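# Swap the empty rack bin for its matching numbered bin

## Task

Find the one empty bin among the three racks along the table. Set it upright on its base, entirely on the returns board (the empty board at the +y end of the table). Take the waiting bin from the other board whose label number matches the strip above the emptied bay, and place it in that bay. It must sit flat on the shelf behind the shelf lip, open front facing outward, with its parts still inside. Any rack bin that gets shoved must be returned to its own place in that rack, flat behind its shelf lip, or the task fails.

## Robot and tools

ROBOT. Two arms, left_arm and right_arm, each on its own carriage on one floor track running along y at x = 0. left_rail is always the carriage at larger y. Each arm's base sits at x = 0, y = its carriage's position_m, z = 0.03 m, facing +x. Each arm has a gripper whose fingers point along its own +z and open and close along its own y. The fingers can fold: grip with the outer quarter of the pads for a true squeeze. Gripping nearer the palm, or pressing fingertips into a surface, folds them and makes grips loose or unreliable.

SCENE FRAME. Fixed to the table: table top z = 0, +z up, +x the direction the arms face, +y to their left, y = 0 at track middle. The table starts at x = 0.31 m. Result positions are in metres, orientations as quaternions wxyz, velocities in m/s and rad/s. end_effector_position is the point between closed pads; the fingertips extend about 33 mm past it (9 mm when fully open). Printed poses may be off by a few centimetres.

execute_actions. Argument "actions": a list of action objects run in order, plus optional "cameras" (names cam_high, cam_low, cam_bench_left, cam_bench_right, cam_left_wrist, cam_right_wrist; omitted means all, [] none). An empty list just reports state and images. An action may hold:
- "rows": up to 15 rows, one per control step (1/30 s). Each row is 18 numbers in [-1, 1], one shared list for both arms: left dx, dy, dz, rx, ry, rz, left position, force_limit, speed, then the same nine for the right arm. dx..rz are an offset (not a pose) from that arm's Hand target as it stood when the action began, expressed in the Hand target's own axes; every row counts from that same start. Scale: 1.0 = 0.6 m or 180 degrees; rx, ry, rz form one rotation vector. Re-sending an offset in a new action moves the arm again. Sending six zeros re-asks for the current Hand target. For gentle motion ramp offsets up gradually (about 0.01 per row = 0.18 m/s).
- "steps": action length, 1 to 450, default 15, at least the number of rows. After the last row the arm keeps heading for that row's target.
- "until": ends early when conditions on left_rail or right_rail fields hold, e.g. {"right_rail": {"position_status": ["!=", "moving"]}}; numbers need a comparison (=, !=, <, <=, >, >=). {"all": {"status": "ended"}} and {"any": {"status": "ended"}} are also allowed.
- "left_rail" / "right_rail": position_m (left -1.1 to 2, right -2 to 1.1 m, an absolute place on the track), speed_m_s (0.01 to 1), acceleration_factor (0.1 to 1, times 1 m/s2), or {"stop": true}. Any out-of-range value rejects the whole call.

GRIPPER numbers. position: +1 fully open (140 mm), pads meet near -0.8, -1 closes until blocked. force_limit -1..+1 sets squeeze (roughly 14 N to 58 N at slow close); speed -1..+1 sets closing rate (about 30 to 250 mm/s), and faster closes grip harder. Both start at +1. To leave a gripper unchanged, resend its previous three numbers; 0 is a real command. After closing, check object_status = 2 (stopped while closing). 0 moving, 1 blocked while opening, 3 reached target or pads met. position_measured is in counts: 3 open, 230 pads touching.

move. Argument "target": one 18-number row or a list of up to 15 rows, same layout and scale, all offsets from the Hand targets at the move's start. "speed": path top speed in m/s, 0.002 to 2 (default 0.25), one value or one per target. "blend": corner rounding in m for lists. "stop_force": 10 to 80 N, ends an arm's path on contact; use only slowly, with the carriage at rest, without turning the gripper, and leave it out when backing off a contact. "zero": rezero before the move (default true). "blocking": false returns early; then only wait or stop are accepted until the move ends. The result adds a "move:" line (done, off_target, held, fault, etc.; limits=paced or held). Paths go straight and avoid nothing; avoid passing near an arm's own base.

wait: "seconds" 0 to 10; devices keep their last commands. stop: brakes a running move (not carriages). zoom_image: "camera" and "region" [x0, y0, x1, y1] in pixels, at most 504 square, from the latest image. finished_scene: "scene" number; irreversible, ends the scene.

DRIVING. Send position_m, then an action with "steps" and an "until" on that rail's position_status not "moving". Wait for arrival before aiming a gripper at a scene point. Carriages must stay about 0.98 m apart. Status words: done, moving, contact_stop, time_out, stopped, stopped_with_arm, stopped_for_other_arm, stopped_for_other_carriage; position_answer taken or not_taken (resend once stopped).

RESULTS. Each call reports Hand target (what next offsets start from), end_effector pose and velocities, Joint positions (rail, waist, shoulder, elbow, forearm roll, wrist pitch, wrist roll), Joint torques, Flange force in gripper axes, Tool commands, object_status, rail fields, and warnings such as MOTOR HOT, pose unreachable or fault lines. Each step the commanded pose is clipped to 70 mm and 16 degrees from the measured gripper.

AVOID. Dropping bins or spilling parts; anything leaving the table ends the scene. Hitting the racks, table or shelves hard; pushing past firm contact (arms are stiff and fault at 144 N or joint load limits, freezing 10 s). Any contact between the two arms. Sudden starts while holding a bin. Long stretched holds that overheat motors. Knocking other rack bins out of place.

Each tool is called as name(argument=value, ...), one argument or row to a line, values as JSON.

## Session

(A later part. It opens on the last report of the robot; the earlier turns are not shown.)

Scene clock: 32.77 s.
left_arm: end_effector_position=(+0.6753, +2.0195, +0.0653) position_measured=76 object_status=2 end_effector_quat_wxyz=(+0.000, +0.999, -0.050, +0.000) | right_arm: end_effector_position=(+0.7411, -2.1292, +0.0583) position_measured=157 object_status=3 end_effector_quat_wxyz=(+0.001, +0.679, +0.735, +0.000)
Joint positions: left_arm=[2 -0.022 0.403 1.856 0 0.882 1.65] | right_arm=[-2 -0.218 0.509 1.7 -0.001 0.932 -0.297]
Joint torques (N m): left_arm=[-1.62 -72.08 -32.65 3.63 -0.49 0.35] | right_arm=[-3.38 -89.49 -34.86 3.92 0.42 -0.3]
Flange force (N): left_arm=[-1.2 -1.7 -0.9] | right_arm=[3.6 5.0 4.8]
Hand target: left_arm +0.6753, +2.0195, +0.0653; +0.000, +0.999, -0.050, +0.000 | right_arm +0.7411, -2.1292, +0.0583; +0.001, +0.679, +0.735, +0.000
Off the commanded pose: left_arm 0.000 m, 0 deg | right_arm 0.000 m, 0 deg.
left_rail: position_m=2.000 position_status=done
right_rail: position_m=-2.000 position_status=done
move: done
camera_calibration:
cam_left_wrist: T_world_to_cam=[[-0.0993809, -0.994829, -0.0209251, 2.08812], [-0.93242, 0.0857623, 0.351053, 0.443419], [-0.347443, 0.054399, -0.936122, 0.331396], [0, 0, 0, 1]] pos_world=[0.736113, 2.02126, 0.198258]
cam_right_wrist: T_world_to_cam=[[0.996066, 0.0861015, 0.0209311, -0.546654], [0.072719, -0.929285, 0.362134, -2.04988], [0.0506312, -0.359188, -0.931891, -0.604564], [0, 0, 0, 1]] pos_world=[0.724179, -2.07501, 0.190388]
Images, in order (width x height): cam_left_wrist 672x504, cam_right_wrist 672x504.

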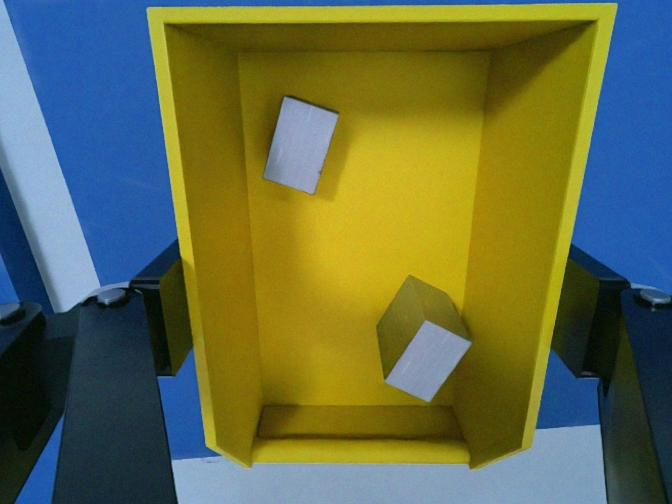

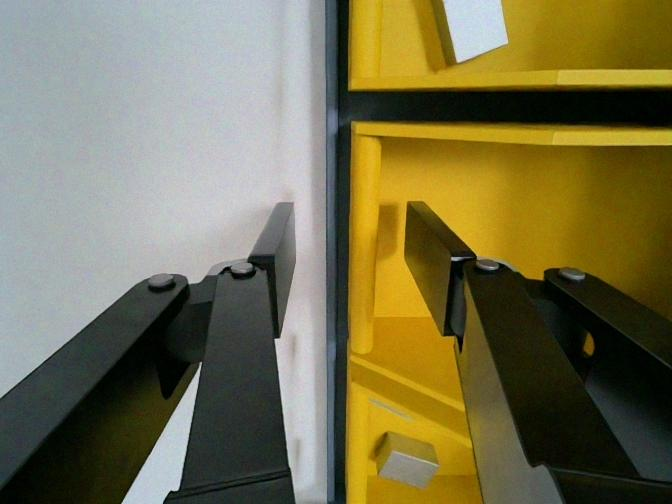

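move(
  target=[0,0,-0.25,0,0,-0.032,-1,-0.3,-0.9,0,0.009,0,0,0,0,-0.22,0,-0.5],
  speed=0.1,
  cameras=["cam_left_wrist"],
)

execute_actions(
  actions=[
    {"left_rail":{"position_m":-0.85,"speed_m_s":0.7,"acceleration_factor":0.4},"rows":[[0,0,0,0,0,0,-1,-0.3,-0.9,0,0,0,0,0,0,-1,0,-0.9]],"steps":45},
  ],
  cameras=["cam_left_wrist","cam_right_wrist"],
)

Scene clock: 35.10 s.
left_arm: end_effector_position=(+0.6753, +2.0195, +0.2153) position_measured=76 object_status=2 end_effector_quat_wxyz=(+0.000, +1.000, +0.000, +0.000) | right_arm: end_effector_position=(+0.7465, -2.1287, +0.0583) position_measured=157 object_status=3 end_effector_quat_wxyz=(+0.001, +0.679, +0.735, +0.000)
Joint positions: left_arm=[2 -0.022 0.271 1.728 0 1.143 1.549] | right_arm=[-2 -0.216 0.516 1.688 -0.001 0.936 -0.295]
Joint torques (N m): left_arm=[-2.13 -70.49 -42.59 3.91 -0.04 0.33] | right_arm=[-3.7 -90.35 -34.97 3.9 0.31 -0.26]
Flange force (N): left_arm=[-1.9 -2.7 8.5] | right_arm=[4.2 5.1 4.9]
Hand target: left_arm +0.6753, +2.0195, +0.2153; +0.000, +1.000, +0.000, +0.000 | right_arm +0.7465, -2.1287, +0.0583; +0.001, +0.679, +0.735, +0.000
Off the commanded pose: left_arm 0.000 m, 0 deg | right_arm 0.000 m, 0 deg.
left_rail: position_m=2.000 position_status=done
right_rail: position_m=-2.000 position_status=done
move: done
camera_calibration:
cam_left_wrist: T_world_to_cam=[[0.000977796, -0.999783, -0.0208143, 2.03343], [-0.936298, -0.00822541, 0.351111, 0.583161], [-0.351205, 0.0191451, -0.936103, 0.545546], [0, 0, 0, 1]] pos_world=[0.735623, 2.02734, 0.348257]
Images, in order (width x height): cam_left_wrist 672x504.

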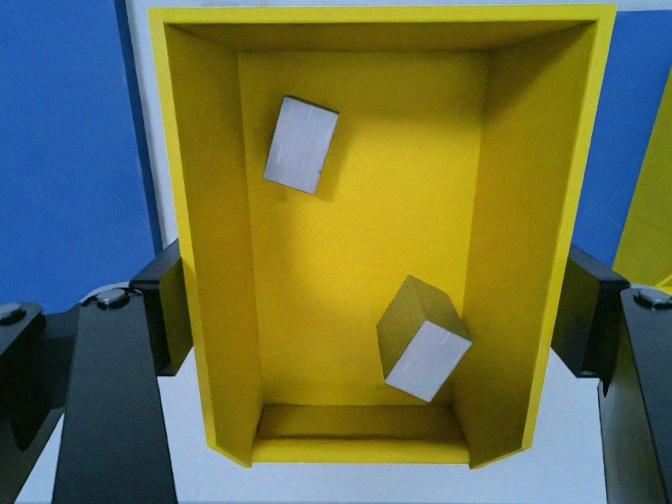

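Scene clock: 39.60 s.
left_arm: end_effector_position=(+0.6753, -0.4766, +0.2153) position_measured=76 object_status=2 end_effector_quat_wxyz=(+0.000, +1.000, +0.000, +0.000) end_effector_velocity=(+0.001, -0.533, +0.000) end_effector_angular_velocity=(+0.000, -0.001, -0.001) | right_arm: end_effector_position=(+0.7465, -2.1287, +0.0583) position_measured=218 object_status=2 end_effector_quat_wxyz=(+0.001, +0.679, +0.735, +0.000)
Joint positions: left_arm=[-0.496 -0.022 0.271 1.728 0 1.143 1.549] | right_arm=[-2 -0.216 0.516 1.688 -0.001 0.936 -0.295]
Joint velocities: left_arm=[-0.533 0 0 -0.001 0 0 0] | right_arm=[within noise]
Joint torques (N m): left_arm=[1.08 -71.09 -42.71 4.08 -0.04 0.33] | right_arm=[-2.45 -85.87 -32.86 4.11 -0.13 -0.4]
Flange force (N): left_arm=[-1.1 2.2 8.6] | right_arm=[2.8 3.6 -1.5]
Hand target: left_arm +0.6753, -0.4766, +0.2153; +0.000, +1.000, +0.000, +0.000 | right_arm +0.7465, -2.1287, +0.0583; +0.001, +0.679, +0.735, +0.000
Off the commanded pose: left_arm 0.000 m, 0 deg | right_arm 0.000 m, 0 deg.
left_rail: position_m=-0.496 position_m_goal=-0.850 speed_m_s=0.70 position_status=moving position_answer=taken
right_rail: position_m=-2.000 position_status=done
not at rest: the robot was still moving 3 seconds after this call's last action.
camera_calibration:
cam_left_wrist: T_world_to_cam=[[0.000944104, -0.999781, -0.0209071, -0.462067], [-0.93631, -0.00822578, 0.351078, 0.562744], [-0.351173, 0.0192441, -0.936113, 0.593395], [0, 0, 0, 1]] pos_world=[0.735723, -0.468757, 0.348258]
cam_right_wrist: T_world_to_cam=[[0.996073, 0.0860109, 0.0209744, -0.552269], [0.0726237, -0.929327, 0.362046, -2.04991], [0.050632, -0.359101, -0.931924, -0.604508], [0, 0, 0, 1]] pos_world=[0.729579, -2.07461, 0.190388]
Images, in order (width x height): cam_left_wrist 672x504, cam_right_wrist 672x504.

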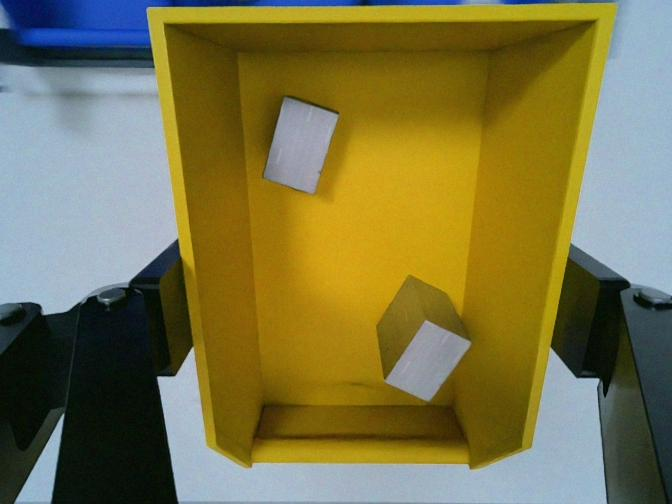

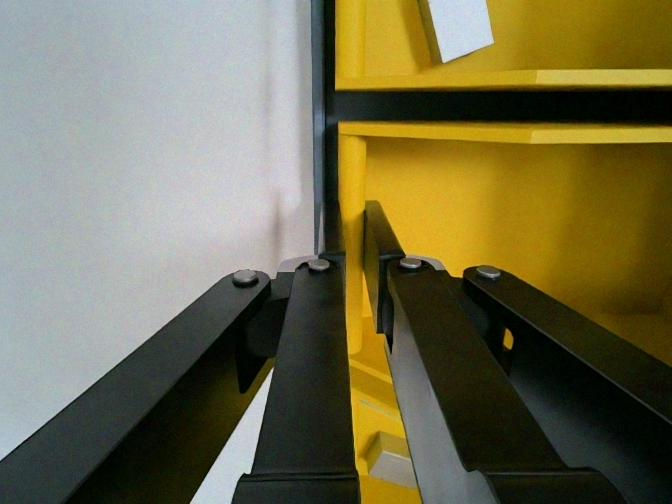

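move(
  target=[
    [0,0,0,0,0,0,-1,-0.3,-0.9,0,0,-0.0233,0.025,0,0,-1,0,-0.9],
    [0,0,0,0,0,0,-1,-0.3,-0.9,0,-0.025,-0.0267,0.028,0,0,-1,0,-0.9],
  ],
  speed=0.03,
  cameras=["cam_right_wrist","cam_bench_right"],
)

zoom_image(
  camera="cam_bench_right",
  region=[200, 280, 340, 390],
)

Scene clock: 42.10 s.
left_arm: end_effector_position=(+0.6753, -0.8302, +0.2153) position_measured=76 object_status=2 end_effector_quat_wxyz=(+0.000, +1.000, +0.000, +0.000) | right_arm: end_effector_position=(+0.7316, -2.1299, +0.0743) position_measured=218 object_status=2 end_effector_quat_wxyz=(-0.029, +0.678, +0.734, -0.032)
Joint positions: left_arm=[-0.85 -0.022 0.271 1.728 0 1.143 1.549] | right_arm=[-2 -0.211 0.52 1.649 -0.03 1.056 -0.274]
Joint torques (N m): left_arm=[-1.97 -71.11 -42.98 3.93 -0.08 0.39] | right_arm=[-3.32 -92.93 -36.14 4 0.65 -0.37]
Flange force (N): left_arm=[-1.4 -2.2 9.4] | right_arm=[3.6 6.1 5.9]
Hand target: left_arm +0.6753, -0.8302, +0.2153; +0.000, +1.000, +0.000, +0.000 | right_arm +0.7316, -2.1299, +0.0743; -0.029, +0.678, +0.734, -0.032
Off the commanded pose: left_arm 0.000 m, 0 deg | right_arm 0.000 m, 0 deg.
left_rail: position_m=-0.850 speed_m_s=0.70 position_status=done
right_rail: position_m=-2.000 position_status=done
move: done
camera_calibration:
cam_right_wrist: T_world_to_cam=[[0.994061, 0.0857752, -0.0669735, -0.530098], [0.10428, -0.926787, 0.360819, -2.07334], [-0.0311208, -0.36566, -0.930228, -0.543521], [0, 0, 0, 1]] pos_world=[0.726243, -2.07482, 0.207001]
Images, in order (width x height): cam_bench_right 672x504, cam_right_wrist 672x504.

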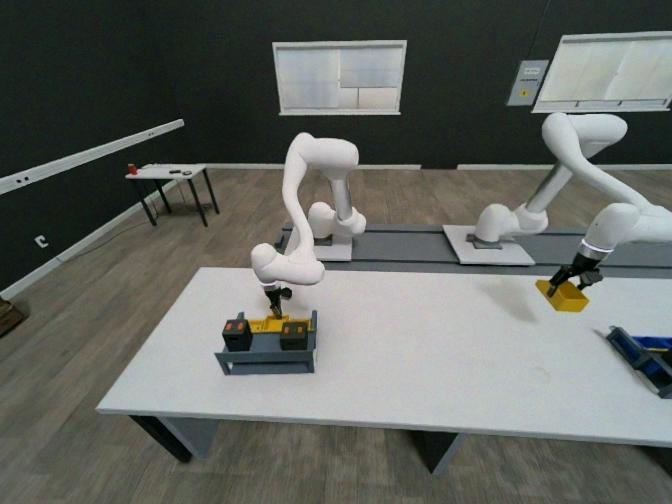

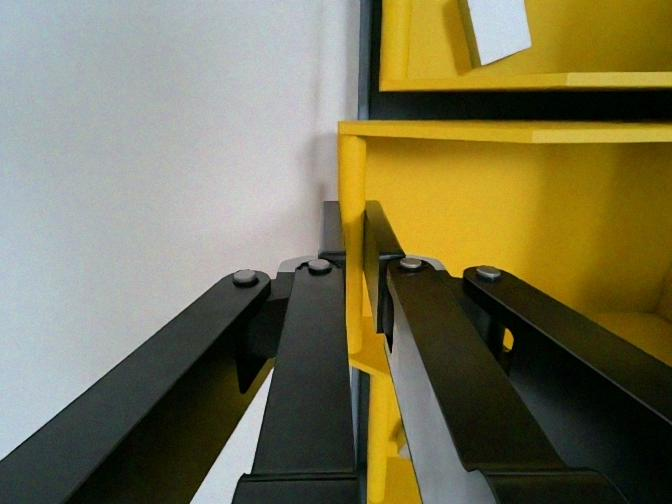

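Scaled by 3.600 from the camera's 672x504 image, which has a finer 960x720 frame.

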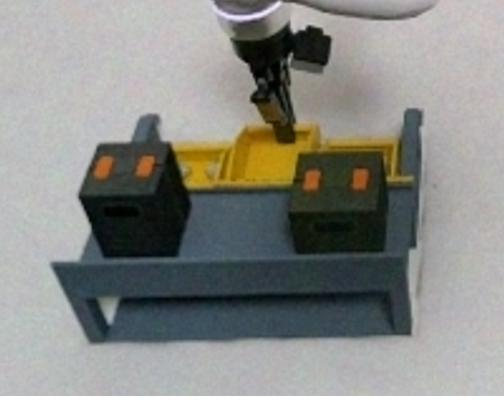

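move(
  target=[
    [0,0,0,0,0,0,-1,-0.3,-0.9,0,-0.167,0.008,0,0,0,-1,0,-0.9],
    [0,0,0,0,0,0,-1,-0.3,-0.9,0,-0.214,-0.149,-0.028,0,0,-1,0,-0.9],
  ],
  speed=0.06,
  cameras=["cam_right_wrist","cam_bench_right"],
)

zoom_image(
  camera="cam_bench_right",
  region=[200, 250, 340, 390],
)

Scene clock: 46.23 s.
left_arm: end_effector_position=(+0.6753, -0.8302, +0.2153) position_measured=76 object_status=2 end_effector_quat_wxyz=(+0.000, +1.000, +0.000, +0.000) | right_arm: end_effector_position=(+0.6118, -2.1393, +0.1745) position_measured=218 object_status=2 end_effector_quat_wxyz=(+0.001, +0.679, +0.735, +0.000)
Joint positions: left_arm=[-0.85 -0.022 0.271 1.728 0 1.143 1.549] | right_arm=[-2 -0.279 0.231 1.863 -0.001 1.047 -0.357]
Joint torques (N m): left_arm=[-1.75 -71.13 -42.89 3.93 0 0.37] | right_arm=[-2.99 -65.49 -38.47 4.24 0.21 -0.3]
Flange force (N): left_arm=[-1.8 -2.0 9.3] | right_arm=[4.0 5.1 5.7]
Hand target: left_arm +0.6753, -0.8302, +0.2153; +0.000, +1.000, +0.000, +0.000 | right_arm +0.6118, -2.1393, +0.1746; +0.001, +0.679, +0.735, +0.000
Off the commanded pose: left_arm 0.000 m, 0 deg | right_arm 0.000 m, 0 deg.
left_rail: position_m=-0.850 speed_m_s=0.70 position_status=done
right_rail: position_m=-2.000 position_status=done
move: done
camera_calibration:
cam_right_wrist: T_world_to_cam=[[0.996079, 0.0859735, 0.0208733, -0.419682], [0.0726208, -0.929296, 0.362126, -2.09191], [0.0505307, -0.35919, -0.931895, -0.493303], [0, 0, 0, 1]] pos_world=[0.594879, -2.08511, 0.306588]
Images, in order (width x height): cam_bench_right 672x504, cam_right_wrist 672x504.

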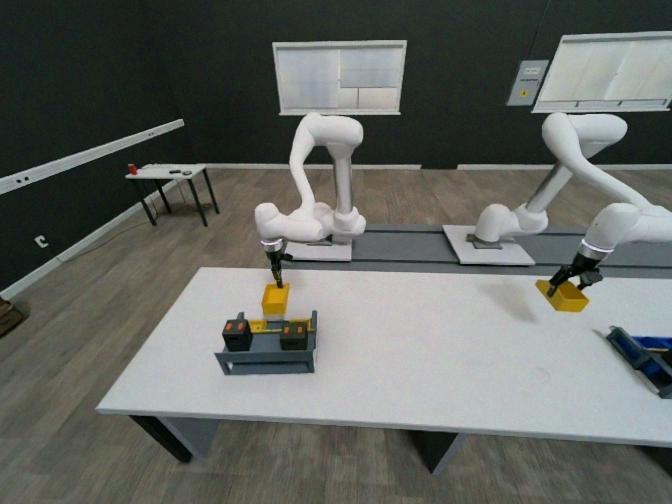

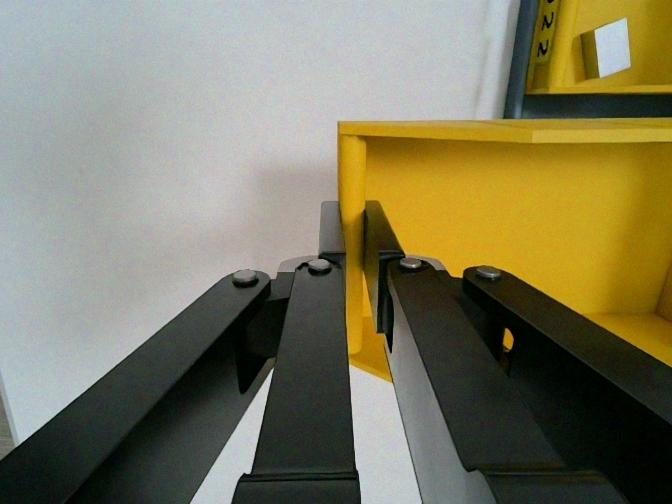

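Scaled by 3.600 from the camera's 672x504 image, which has a finer 960x720 frame.

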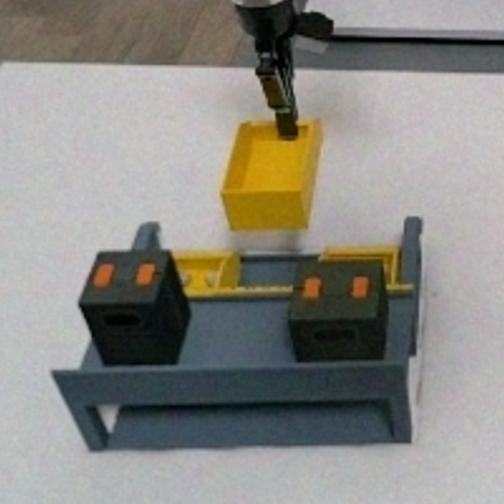

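execute_actions(
  actions=[
    {"right_rail":{"position_m":-1.85,"acceleration_factor":0.4},"steps":90,"until":{"right_rail":{"position_status":["!=","moving"]}}},
  ],
  cameras=[],
)

move(
  target=[
    [-0.0255,0.533,0.01,0,0,0,-1,-0.3,-0.9,0.82,-0.018,0,0,0,0.026,-1,0,-0.9],
    [-0.0255,0.533,0.266,0,0,0,-1,-0.3,-0.9,0.82,-0.018,0.183,0,0,0.026,-1,0,-0.9],
  ],
  speed=[0.25,0.08],
)

Scene clock: 48.23 s.
left_arm: end_effector_position=(+0.6753, -0.8302, +0.2153) position_measured=76 object_status=2 end_effector_quat_wxyz=(+0.000, +1.000, +0.000, +0.000) | right_arm: end_effector_position=(+0.6118, -1.9894, +0.1746) position_measured=218 object_status=2 end_effector_quat_wxyz=(+0.001, +0.679, +0.735, +0.000)
Joint positions: left_arm=[-0.85 -0.022 0.271 1.728 0 1.143 1.549] | right_arm=[-1.85 -0.279 0.231 1.863 -0.001 1.047 -0.357]
Joint torques (N m): left_arm=[-2.26 -70.84 -42.93 3.9 0 0.36] | right_arm=[-2.97 -65.65 -38.43 4.29 0.21 -0.38]
Flange force (N): left_arm=[-1.9 -2.8 9.3] | right_arm=[4.0 5.5 5.9]
Hand target: left_arm +0.6753, -0.8302, +0.2153; +0.000, +1.000, +0.000, +0.000 | right_arm +0.6118, -1.9894, +0.1746; +0.001, +0.679, +0.735, +0.000
Tool commands: left_gripper/position=-1.0 left_gripper/force_limit=-0.3 left_gripper/speed=-0.9 right_gripper/position=-1.0 right_gripper/force_limit=+0.0 right_gripper/speed=-0.9
Off the commanded pose: left_arm 0.000 m, 0 deg | right_arm 0.000 m, 0 deg.
left_rail: position_m=-0.850 speed_m_s=0.70 position_status=done
right_rail: position_m=-1.850 position_status=done
No camera images: "cameras" was empty.

Scene clock: 52.70 s.
left_arm: end_effector_position=(+0.6600, -1.1500, +0.0557) position_measured=76 object_status=2 end_effector_quat_wxyz=(+0.000, +1.000, +0.000, +0.000) | right_arm: end_effector_position=(+0.5622, -1.4999, +0.0642) position_measured=218 object_status=2 end_effector_quat_wxyz=(+0.001, +0.708, +0.706, +0.000)
Joint positions: left_arm=[-0.85 -0.474 0.477 1.76 0 0.905 1.097] | right_arm=[-1.85 0.506 0.387 1.884 -0.002 0.871 0.509]
Joint torques (N m): left_arm=[-2.19 -86.21 -37.04 3.42 -0.11 0.32] | right_arm=[-3.06 -76.71 -33.85 3.69 0.27 -0.37]
Flange force (N): left_arm=[0.2 -2.7 8.8] | right_arm=[6.3 -0.3 6.0]
Hand target: left_arm +0.6600, -1.1500, +0.0557; +0.000, +1.000, +0.000, +0.000 | right_arm +0.5622, -1.4999, +0.0642; +0.001, +0.708, +0.706, +0.000
Off the commanded pose: left_arm 0.000 m, 0 deg | right_arm 0.000 m, 0 deg.
left_rail: position_m=-0.850 speed_m_s=0.70 position_status=done
right_rail: position_m=-1.850 position_status=done
move: done
camera_calibration:
cam_left_wrist: T_world_to_cam=[[0.000980339, -0.999783, -0.0208135, -1.13879], [-0.936343, -0.00822504, 0.35099, 0.598916], [-0.351085, 0.0191444, -0.936148, 0.451504], [0, 0, 0, 1]] pos_world=[0.720423, -1.14226, 0.188758]
cam_right_wrist: T_world_to_cam=[[0.999767, 0.00445281, 0.0211435, -0.547307], [-0.003505, -0.932154, 0.362044, -1.41571], [0.0213211, -0.362034, -0.931921, -0.35189], [0, 0, 0, 1]] pos_world=[0.54972, -1.44462, 0.196187]

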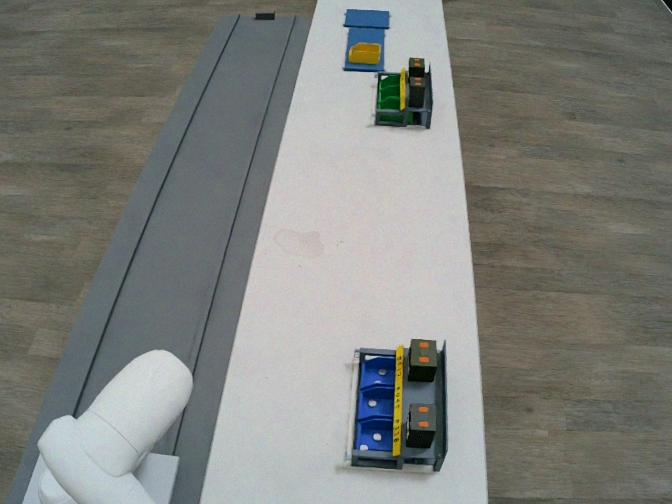

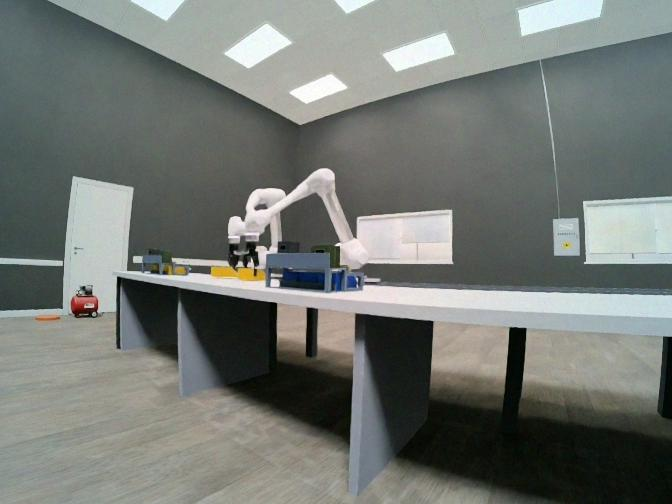

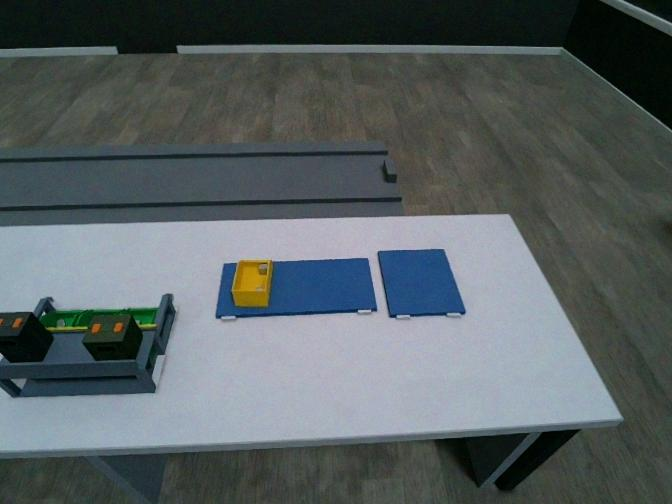

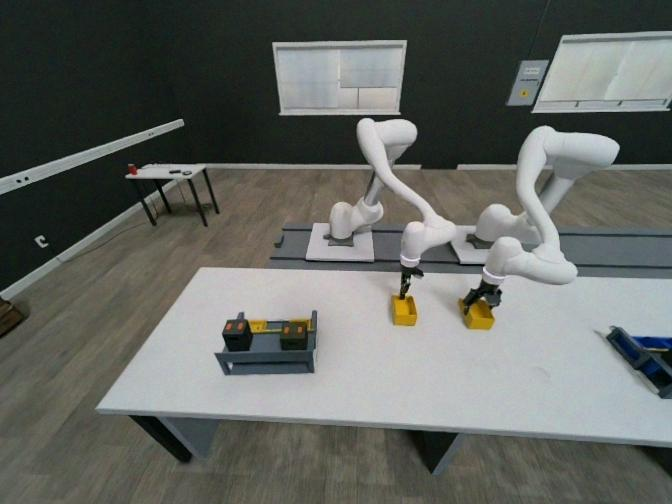

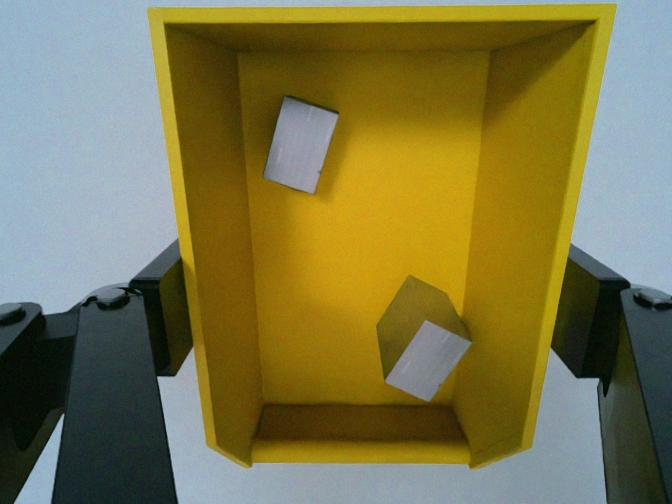

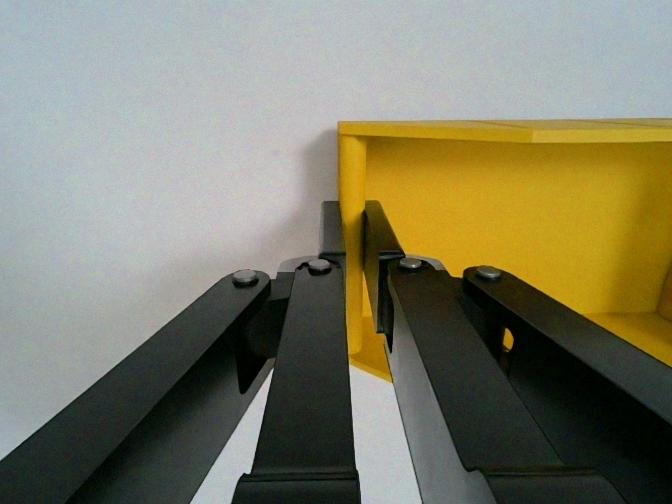

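move(
  target=[0,0,0.025,0,0,0,-1,-0.3,-0.9,0,0,0.035,0,0,0,-1,0,-0.9],
  speed=0.01,
  stop_force=10,
  cameras=["cam_left_wrist","cam_right_wrist"],
)

Scene clock: 54.67 s.
left_arm: end_effector_position=(+0.6600, -1.1500, +0.0472) position_measured=76 object_status=2 end_effector_quat_wxyz=(+0.000, +1.000, +0.000, +0.000) | right_arm: end_effector_position=(+0.5622, -1.4999, +0.0516) position_measured=218 object_status=2 end_effector_quat_wxyz=(+0.001, +0.708, +0.706, +0.000)
Joint positions: left_arm=[-0.85 -0.474 0.485 1.765 0 0.891 1.097] | right_arm=[-1.85 0.506 0.4 1.892 -0.002 0.849 0.509]
Joint torques (N m): left_arm=[-2.2 -70.14 -30.77 3.5 -2.31 0.33] | right_arm=[-4.33 -58.65 -25.68 3.19 -2.07 -0.36]
Flange force (N): left_arm=[-5.3 -5.1 -15.1] | right_arm=[4.0 -7.3 -23.9]
Hand target: left_arm +0.6600, -1.1500, +0.0472; +0.000, +1.000, +0.000, +0.000 (not the last commanded pose) | right_arm +0.5622, -1.4999, +0.0516; +0.001, +0.708, +0.706, +0.000 (not the last commanded pose)
Off the commanded pose: left_arm 0.006 m, 0 deg | right_arm 0.008 m, 0 deg.
left_rail: position_m=-0.850 speed_m_s=0.70 position_status=done
right_rail: position_m=-1.850 position_status=done
move: contact (left_arm, right_arm)
camera_calibration:
cam_left_wrist: T_world_to_cam=[[0.000980339, -0.999783, -0.0208135, -1.13896], [-0.936343, -0.00822504, 0.35099, 0.601934], [-0.351085, 0.0191444, -0.936148, 0.443453], [0, 0, 0, 1]] pos_world=[0.720423, -1.14226, 0.180158]
cam_right_wrist: T_world_to_cam=[[0.999767, 0.00445281, 0.0211435, -0.547042], [-0.003505, -0.932154, 0.362044, -1.41118], [0.0213211, -0.362034, -0.931921, -0.363539], [0, 0, 0, 1]] pos_world=[0.54972, -1.44462, 0.183687]
Images, in order (width x height): cam_left_wrist 672x504, cam_right_wrist 672x504.

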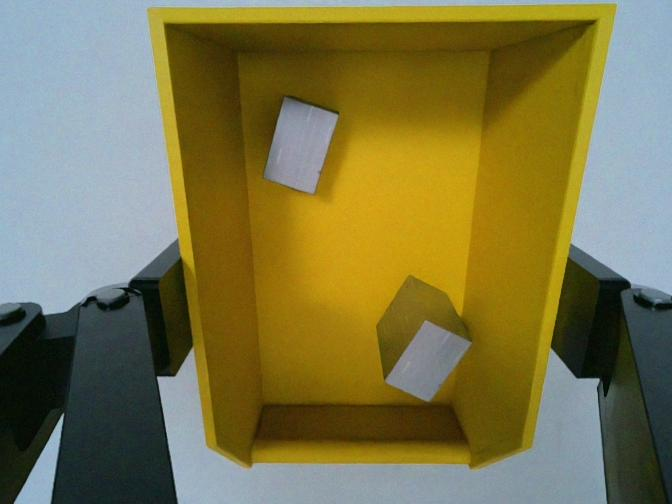

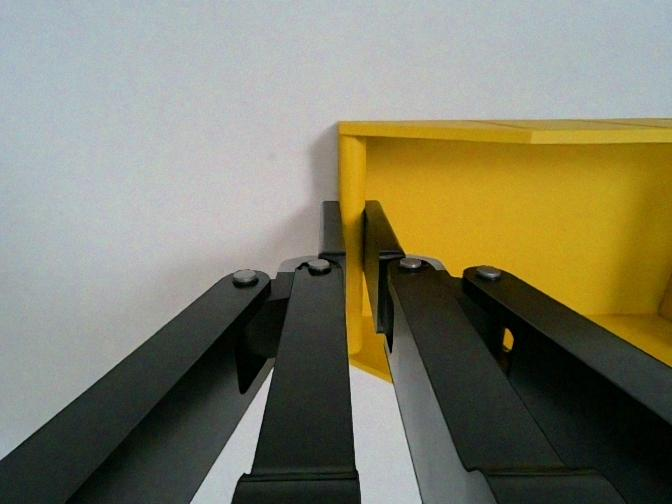

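move(
  target=[0,0,-0.001,0,0,0,-1,-0.3,-0.9,0,0,-0.001,0,0,0,-1,0,-0.9],
  speed=0.02,
  cameras=[],
)

move(
  target=[
    [0,0,0,0,0,0,1,-0.3,-0.6,0,0,0,0,0,0,-0.25,0,-0.8],
    [0,0,-0.27,0,0,0,1,-0.3,-0.6,0,0,-0.25,0,0,0,-0.25,0,-0.8],
  ],
  speed=0.15,
  cameras=["cam_left_wrist","cam_right_wrist"],
)

Scene clock: 55.70 s.
left_arm: end_effector_position=(+0.6600, -1.1500, +0.0477) position_measured=76 object_status=2 end_effector_quat_wxyz=(+0.000, +1.000, +0.000, +0.000) | right_arm: end_effector_position=(+0.5622, -1.4999, +0.0522) position_measured=218 object_status=2 end_effector_quat_wxyz=(+0.001, +0.708, +0.706, +0.000)
Joint positions: left_arm=[-0.85 -0.474 0.485 1.764 0 0.892 1.097] | right_arm=[-1.85 0.506 0.4 1.892 -0.002 0.85 0.509]
Joint torques (N m): left_arm=[-2.04 -86.93 -36.44 3.36 -0.05 0.35] | right_arm=[-3.17 -77.27 -32.86 3.67 0.38 -0.33]
Flange force (N): left_arm=[1.1 -2.0 9.2] | right_arm=[6.4 0.6 5.7]
Hand target: left_arm +0.6600, -1.1500, +0.0478; +0.000, +1.000, +0.000, +0.000 | right_arm +0.5622, -1.4999, +0.0522; +0.001, +0.708, +0.706, +0.000
Off the commanded pose: left_arm 0.000 m, 0 deg | right_arm 0.000 m, 0 deg.
left_rail: position_m=-0.850 speed_m_s=0.70 position_status=done
right_rail: position_m=-1.850 position_status=done
move: done
No camera images: "cameras" was empty.

Scene clock: 58.13 s.
left_arm: end_effector_position=(+0.6600, -1.1500, +0.2097) position_measured=3 object_status=3 end_effector_quat_wxyz=(+0.000, +1.000, +0.000, +0.000) | right_arm: end_effector_position=(+0.5621, -1.4997, +0.2022) position_measured=160 object_status=3 end_effector_quat_wxyz=(+0.001, +0.708, +0.706, +0.000)
Joint positions: left_arm=[-0.85 -0.474 0.348 1.633 0 1.16 1.097] | right_arm=[-1.85 0.506 0.261 1.767 -0.002 1.113 0.509]
Joint torques (N m): left_arm=[-2 -76.46 -40.87 4 -0.11 0.36] | right_arm=[-3.18 -69.52 -38.81 4.28 0.28 -0.32]
Flange force (N): left_arm=[0.4 -2.2 5.3] | right_arm=[7.2 1.6 4.3]
Hand target: left_arm +0.6600, -1.1500, +0.2098; +0.000, +1.000, +0.000, +0.000 | right_arm +0.5621, -1.4998, +0.2022; +0.001, +0.708, +0.706, +0.000
Off the commanded pose: left_arm 0.000 m, 0 deg | right_arm 0.000 m, 0 deg.
left_rail: position_m=-0.850 speed_m_s=0.70 position_status=done
right_rail: position_m=-1.850 position_status=done
move: done
camera_calibration:
cam_left_wrist: T_world_to_cam=[[0.000979447, -0.999783, -0.0208131, -1.13558], [-0.936343, -0.00822409, 0.35099, 0.544864], [-0.351085, 0.0191445, -0.936148, 0.59567], [0, 0, 0, 1]] pos_world=[0.720423, -1.14226, 0.342758]
cam_right_wrist: T_world_to_cam=[[0.999769, 0.00441692, 0.0210504, -0.550147], [-0.00350277, -0.932188, 0.361957, -1.4655], [0.0212217, -0.361947, -0.931957, -0.223018], [0, 0, 0, 1]] pos_world=[0.54962, -1.44442, 0.334188]
Images, in order (width x height): cam_left_wrist 672x504, cam_right_wrist 672x504.

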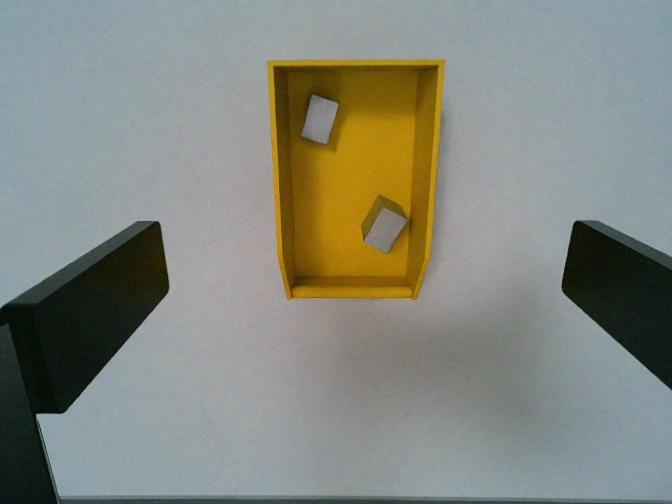

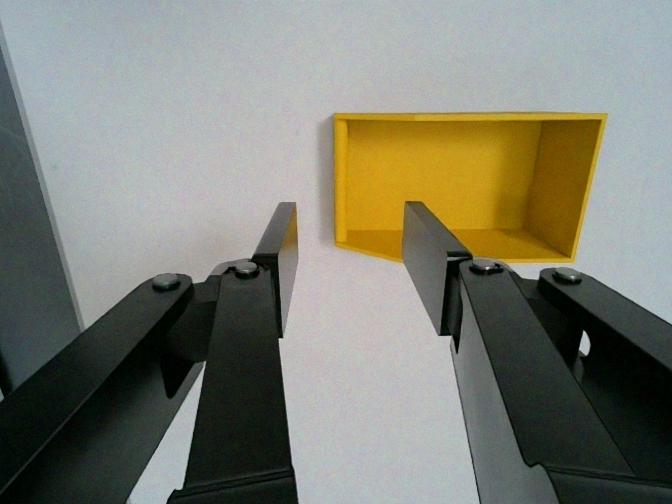

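move(
  target=[0,0,0,0,0,0,1,-0.3,-0.6,-0.6,0,0,0,0,0,-0.25,0,-0.8],
  cameras=[],
)

execute_actions(
  actions=[
    {"right_rail":{"position_m":-2.0},"left_rail":{"position_m":-1.0},"steps":120,"until":{"all":{"status":"ended"}}},
  ],
  cameras=[],
)

move(
  target=[0.0083,0.333,0,0,0,0,1,-0.3,-0.6,0,0,0,0,0,0,-0.25,0,-0.8],
  cameras=["cam_left_wrist"],
)

Scene clock: 60.83 s.
left_arm: end_effector_position=(+0.6600, -1.1500, +0.2098) position_measured=3 object_status=3 end_effector_quat_wxyz=(+0.000, +1.000, +0.000, +0.000) | right_arm: end_effector_position=(+0.5613, -1.8598, +0.2027) position_measured=160 object_status=3 end_effector_quat_wxyz=(+0.001, +0.708, +0.706, +0.000)
Joint positions: left_arm=[-0.85 -0.474 0.348 1.633 0 1.16 1.097] | right_arm=[-1.85 -0.078 0.108 1.954 -0.001 1.078 -0.075]
Joint torques (N m): left_arm=[-1.7 -76.47 -40.83 3.94 -0.05 0.34] | right_arm=[-3.3 -52.15 -38.08 4.23 0.41 -0.32]
Flange force (N): left_arm=[0.3 -1.8 4.8] | right_arm=[6.5 4.2 3.5]
Hand target: left_arm +0.6600, -1.1500, +0.2098; +0.000, +1.000, +0.000, +0.000 | right_arm +0.5612, -1.8598, +0.2026; +0.001, +0.708, +0.706, +0.000
Off the commanded pose: left_arm 0.000 m, 0 deg | right_arm 0.000 m, 0 deg.
left_rail: position_m=-0.850 speed_m_s=0.70 position_status=done
right_rail: position_m=-1.850 position_status=done
move: done
No camera images: "cameras" was empty.

Scene clock: 62.27 s.
left_arm: end_effector_position=(+0.6600, -1.3000, +0.2098) position_measured=3 object_status=3 end_effector_quat_wxyz=(+0.000, +1.000, +0.000, +0.000) | right_arm: end_effector_position=(+0.5612, -2.0096, +0.2026) position_measured=160 object_status=3 end_effector_quat_wxyz=(+0.001, +0.708, +0.706, +0.000)
Joint positions: left_arm=[-1 -0.474 0.348 1.633 0 1.16 1.097] | right_arm=[-2 -0.078 0.108 1.954 -0.001 1.079 -0.075]
Joint torques (N m): left_arm=[-2.28 -76.55 -41.06 4 -0.09 0.38] | right_arm=[-3.24 -51.89 -38.25 4.3 0.39 -0.33]
Flange force (N): left_arm=[0.2 -2.9 5.0] | right_arm=[6.3 3.6 3.7]
Hand target: left_arm +0.6600, -1.3000, +0.2098; +0.000, +1.000, +0.000, +0.000 | right_arm +0.5612, -2.0096, +0.2026; +0.001, +0.708, +0.706, +0.000
Tool commands: left_gripper/position=+1.0 left_gripper/force_limit=-0.3 left_gripper/speed=-0.6 right_gripper/position=-0.25 right_gripper/force_limit=+0.0 right_gripper/speed=-0.8
Off the commanded pose: left_arm 0.000 m, 0 deg | right_arm 0.000 m, 0 deg.
left_rail: position_m=-1.000 speed_m_s=0.70 position_status=done
right_rail: position_m=-2.000 position_status=done
No camera images: "cameras" was empty.

Scene clock: 63.43 s.
left_arm: end_effector_position=(+0.6650, -1.4999, +0.2098) position_measured=3 object_status=3 end_effector_quat_wxyz=(+0.000, +1.000, +0.000, +0.000) | right_arm: end_effector_position=(+0.5612, -2.0096, +0.2026) position_measured=160 object_status=3 end_effector_quat_wxyz=(+0.001, +0.708, +0.706, +0.000)
Joint positions: left_arm=[-1 -0.686 0.509 1.392 0 1.24 0.885] | right_arm=[-2 -0.078 0.108 1.954 -0.001 1.079 -0.075]
Joint torques (N m): left_arm=[-2.19 -93.83 -42.14 4.18 -0.15 0.26] | right_arm=[-2.85 -52.03 -38.32 4.22 0.34 -0.41]
Flange force (N): left_arm=[1.6 -1.6 5.4] | right_arm=[5.9 3.9 3.9]
Hand target: left_arm +0.6650, -1.5000, +0.2098; +0.000, +1.000, +0.000, +0.000 | right_arm +0.5612, -2.0096, +0.2026; +0.001, +0.708, +0.706, +0.000
Off the commanded pose: left_arm 0.000 m, 0 deg | right_arm 0.000 m, 0 deg.
left_rail: position_m=-1.000 speed_m_s=0.70 position_status=done
right_rail: position_m=-2.000 position_status=done
move: done
camera_calibration:
cam_left_wrist: T_world_to_cam=[[0.00110863, -0.999784, -0.020754, -1.48552], [-0.936342, -0.0083243, 0.35099, 0.546519], [-0.351087, 0.0190437, -0.936149, 0.603976], [0, 0, 0, 1]] pos_world=[0.725423, -1.49216, 0.342758]
Images, in order (width x height): cam_left_wrist 672x504.

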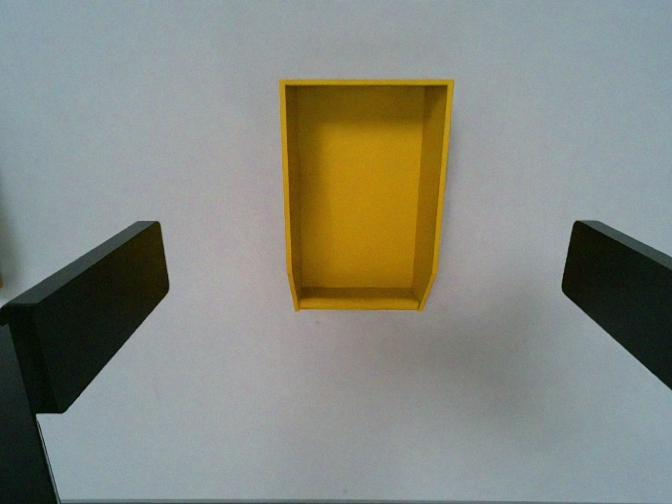

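move(
  target=[-0.005,0.010,0.263,0,0,0,1,-0.3,-0.6,0,0,0,0,0,0,-0.25,0,-0.8],
  speed=0.15,
  cameras=[],
)

move(
  target=[
    [0,0,0,0,0,0,-1,-0.3,-0.9,0,0,0,0,0,0,-0.25,0,-0.8],
    [0,0,-0.283,0,0,0,-1,-0.3,-0.9,0,0,0,0,0,0,-0.25,0,-0.8],
  ],
  speed=0.12,
  cameras=["cam_left_wrist"],
)

Scene clock: 65.17 s.
left_arm: end_effector_position=(+0.6620, -1.5058, +0.0520) position_measured=3 object_status=3 end_effector_quat_wxyz=(+0.000, +1.000, +0.000, +0.000) | right_arm: end_effector_position=(+0.5612, -2.0096, +0.2026) position_measured=160 object_status=3 end_effector_quat_wxyz=(+0.001, +0.708, +0.706, +0.000)
Joint positions: left_arm=[-1 -0.694 0.623 1.518 0 1.001 0.877] | right_arm=[-2 -0.078 0.108 1.954 -0.001 1.079 -0.075]
Joint torques (N m): left_arm=[-2.07 -99.04 -37.59 3.67 -0.14 0.31] | right_arm=[-2.71 -52.35 -38.16 4.29 0.4 -0.32]
Flange force (N): left_arm=[1.0 -1.9 5.1] | right_arm=[5.4 4.4 4.2]
Hand target: left_arm +0.6620, -1.5058, +0.0520; +0.000, +1.000, +0.000, +0.000 | right_arm +0.5612, -2.0096, +0.2026; +0.001, +0.708, +0.706, +0.000
Off the commanded pose: left_arm 0.000 m, 0 deg | right_arm 0.000 m, 0 deg.
left_rail: position_m=-1.000 speed_m_s=0.70 position_status=done
right_rail: position_m=-2.000 position_status=done
move: done
No camera images: "cameras" was empty.

Scene clock: 68.23 s.
left_arm: end_effector_position=(+0.6620, -1.5058, +0.2218) position_measured=76 object_status=2 end_effector_quat_wxyz=(+0.000, +1.000, +0.000, +0.000) | right_arm: end_effector_position=(+0.5612, -2.0096, +0.2026) position_measured=160 object_status=3 end_effector_quat_wxyz=(+0.001, +0.708, +0.706, +0.000)
Joint positions: left_arm=[-1 -0.694 0.505 1.376 0 1.26 0.877] | right_arm=[-2 -0.078 0.108 1.954 -0.001 1.079 -0.075]
Joint torques (N m): left_arm=[-1.79 -93.77 -43.16 4.12 -0.09 0.37] | right_arm=[-3.18 -51.81 -38.25 4.36 0.42 -0.29]
Flange force (N): left_arm=[-0.2 -2.6 5.9] | right_arm=[6.2 3.4 3.9]
Hand target: left_arm +0.6620, -1.5058, +0.2218; +0.000, +1.000, +0.000, +0.000 | right_arm +0.5612, -2.0096, +0.2026; +0.001, +0.708, +0.706, +0.000
Off the commanded pose: left_arm 0.000 m, 0 deg | right_arm 0.000 m, 0 deg.
left_rail: position_m=-1.000 speed_m_s=0.70 position_status=done
right_rail: position_m=-2.000 position_status=done
move: done
camera_calibration:
cam_left_wrist: T_world_to_cam=[[0.000980339, -0.999783, -0.0208135, -1.49106], [-0.936343, -0.00822504, 0.35099, 0.539504], [-0.351085, 0.0191444, -0.936148, 0.614383], [0, 0, 0, 1]] pos_world=[0.722323, -1.49806, 0.354758]
Images, in order (width x height): cam_left_wrist 672x504.

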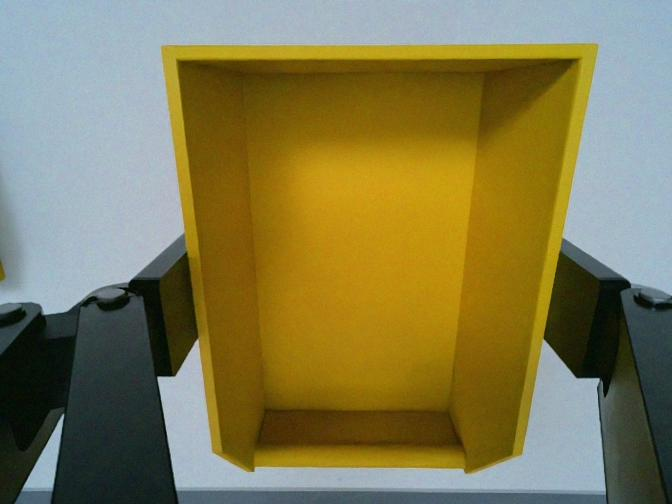

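execute_actions(
  actions=[
    {"left_rail":{"position_m":2.0},"steps":150,"until":{"left_rail":{"position_m":[">",-0.3]}}},
    {"right_rail":{"position_m":-1.5},"steps":400,"until":{"all":{"status":"ended"}}},
  ],
  cameras=[],
)

Scene clock: 74.97 s.
left_arm: end_effector_position=(+0.6620, +1.4939, +0.2218) position_measured=76 object_status=2 end_effector_quat_wxyz=(+0.000, +1.000, +0.000, +0.000) | right_arm: end_effector_position=(+0.5612, -1.5098, +0.2026) position_measured=160 object_status=3 end_effector_quat_wxyz=(+0.001, +0.708, +0.706, +0.000)
Joint positions: left_arm=[2 -0.694 0.505 1.376 0 1.26 0.877] | right_arm=[-1.5 -0.078 0.108 1.954 -0.001 1.079 -0.075]
Joint torques (N m): left_arm=[-2.17 -93.81 -43.27 4.12 -0.1 0.41] | right_arm=[-3.01 -51.83 -38.42 4.25 0.31 -0.36]
Flange force (N): left_arm=[-0.3 -2.9 6.0] | right_arm=[6.1 3.3 3.7]
Flange force at the end of the 1st action (N): left_arm=[0.6 -1.9 6.1] | right_arm=[5.9 4.1 4.1]
Hand target: left_arm +0.6620, +1.4939, +0.2218; +0.000, +1.000, +0.000, +0.000 | right_arm +0.5612, -1.5098, +0.2026; +0.001, +0.708, +0.706, +0.000
Tool commands: left_gripper/position=-1.0 left_gripper/force_limit=-0.3 left_gripper/speed=-0.9 right_gripper/position=-0.25 right_gripper/force_limit=+0.0 right_gripper/speed=-0.8
Off the commanded pose: left_arm 0.000 m, 0 deg | right_arm 0.000 m, 0 deg.
left_rail: position_m=2.000 speed_m_s=0.70 position_status=done
right_rail: position_m=-1.500 position_status=done
No camera images: "cameras" was empty.

move(
  target=[
    [0,-0.65,0,0,0,0,-1,-0.3,-0.9,0.3,0,0,0,0,0,-0.42,0,-0.8],
    [0.02,-1.0,0.02,0,0,0,-1,-0.3,-0.9,0.61,0,0.1,0,0,0,-0.42,0,-0.8],
  ],
  speed=0.3,
  blend=[0.05,0],
  cameras=["cam_left_wrist","cam_right_wrist","cam_bench_left"],
)

Scene clock: 77.80 s.
left_arm: end_effector_position=(+0.6740, +2.0939, +0.2097) position_measured=76 object_status=2 end_effector_quat_wxyz=(+0.000, +1.000, +0.000, +0.000) | right_arm: end_effector_position=(+0.5622, -1.1438, +0.1422) position_measured=182 object_status=3 end_effector_quat_wxyz=(+0.001, +0.708, +0.706, +0.000) end_effector_velocity=(+0.000, -0.001, +0.000) end_effector_angular_velocity=(+0.000, +0.001, -0.001)
Joint positions: left_arm=[2 0.088 0.282 1.724 0 1.135 1.659] | right_arm=[-1.5 0.514 0.314 1.818 -0.002 1.009 0.517]
Joint velocities: left_arm=[within noise] | right_arm=[-0.001 0 0 0 0 0.001 0.001]
Joint torques (N m): left_arm=[-2.05 -70.15 -41.22 3.92 -0.08 0.29] | right_arm=[-3.13 -73.05 -36.61 4.01 0.41 -0.35]
Flange force (N): left_arm=[-1.4 -2.4 6.0] | right_arm=[7.2 1.6 4.9]
Hand target: left_arm +0.6740, +2.0939, +0.2097; +0.000, +1.000, +0.000, +0.000 | right_arm +0.5622, -1.1438, +0.1422; +0.001, +0.708, +0.706, +0.000
Off the commanded pose: left_arm 0.000 m, 0 deg | right_arm 0.000 m, 0 deg.
left_rail: position_m=2.000 speed_m_s=0.70 position_status=done
right_rail: position_m=-1.500 position_status=done
move: done
camera_calibration:
cam_left_wrist: T_world_to_cam=[[0.000948124, -0.999781, -0.0209077, 2.10765], [-0.936376, -0.00822615, 0.350902, 0.58471], [-0.350997, 0.0192448, -0.936179, 0.538218], [0, 0, 0, 1]] pos_world=[0.734423, 2.10164, 0.342759]
cam_right_wrist: T_world_to_cam=[[0.999767, 0.00445057, 0.0211446, -0.550546], [-0.00350549, -0.932188, 0.361957, -1.11205], [0.0213217, -0.361947, -0.931955, -0.150082], [0, 0, 0, 1]] pos_world=[0.54972, -1.08852, 0.274287]
Images, in order (width x height): cam_bench_left 672x504, cam_left_wrist 672x504, cam_right_wrist 672x504.

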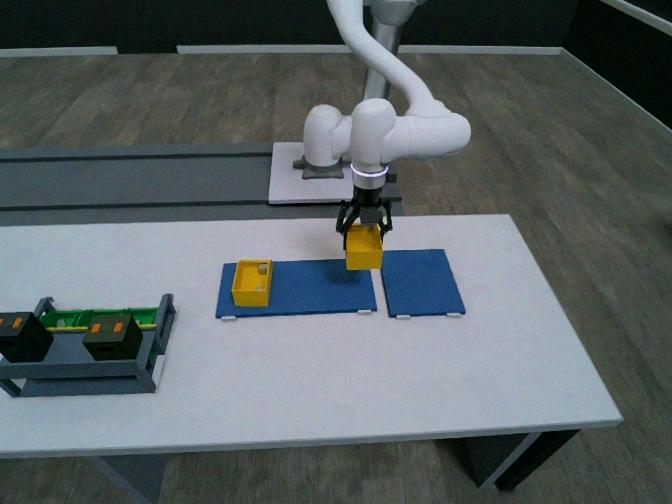

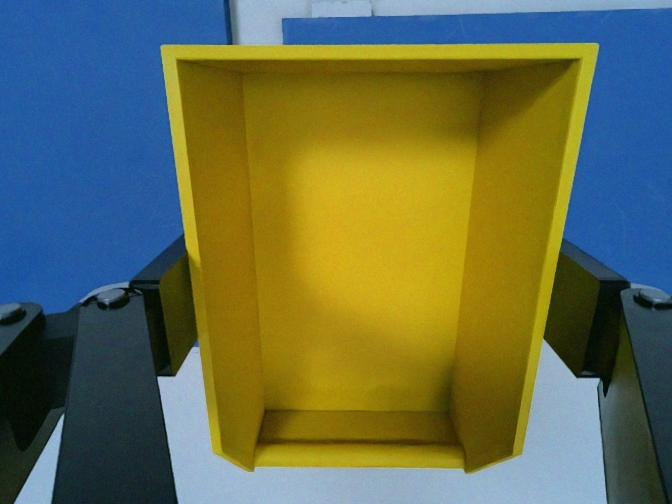

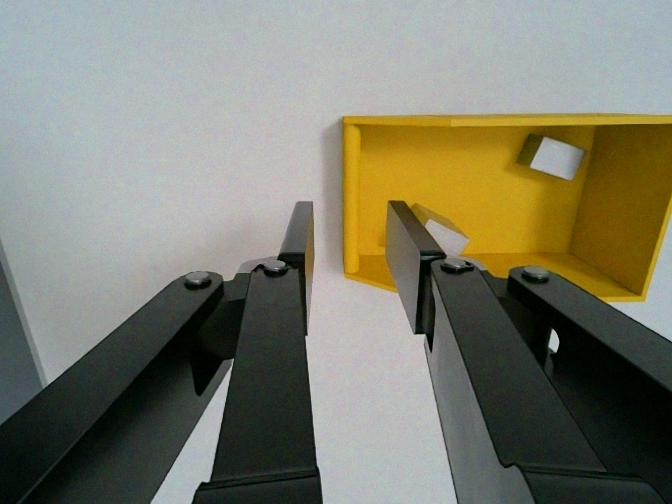

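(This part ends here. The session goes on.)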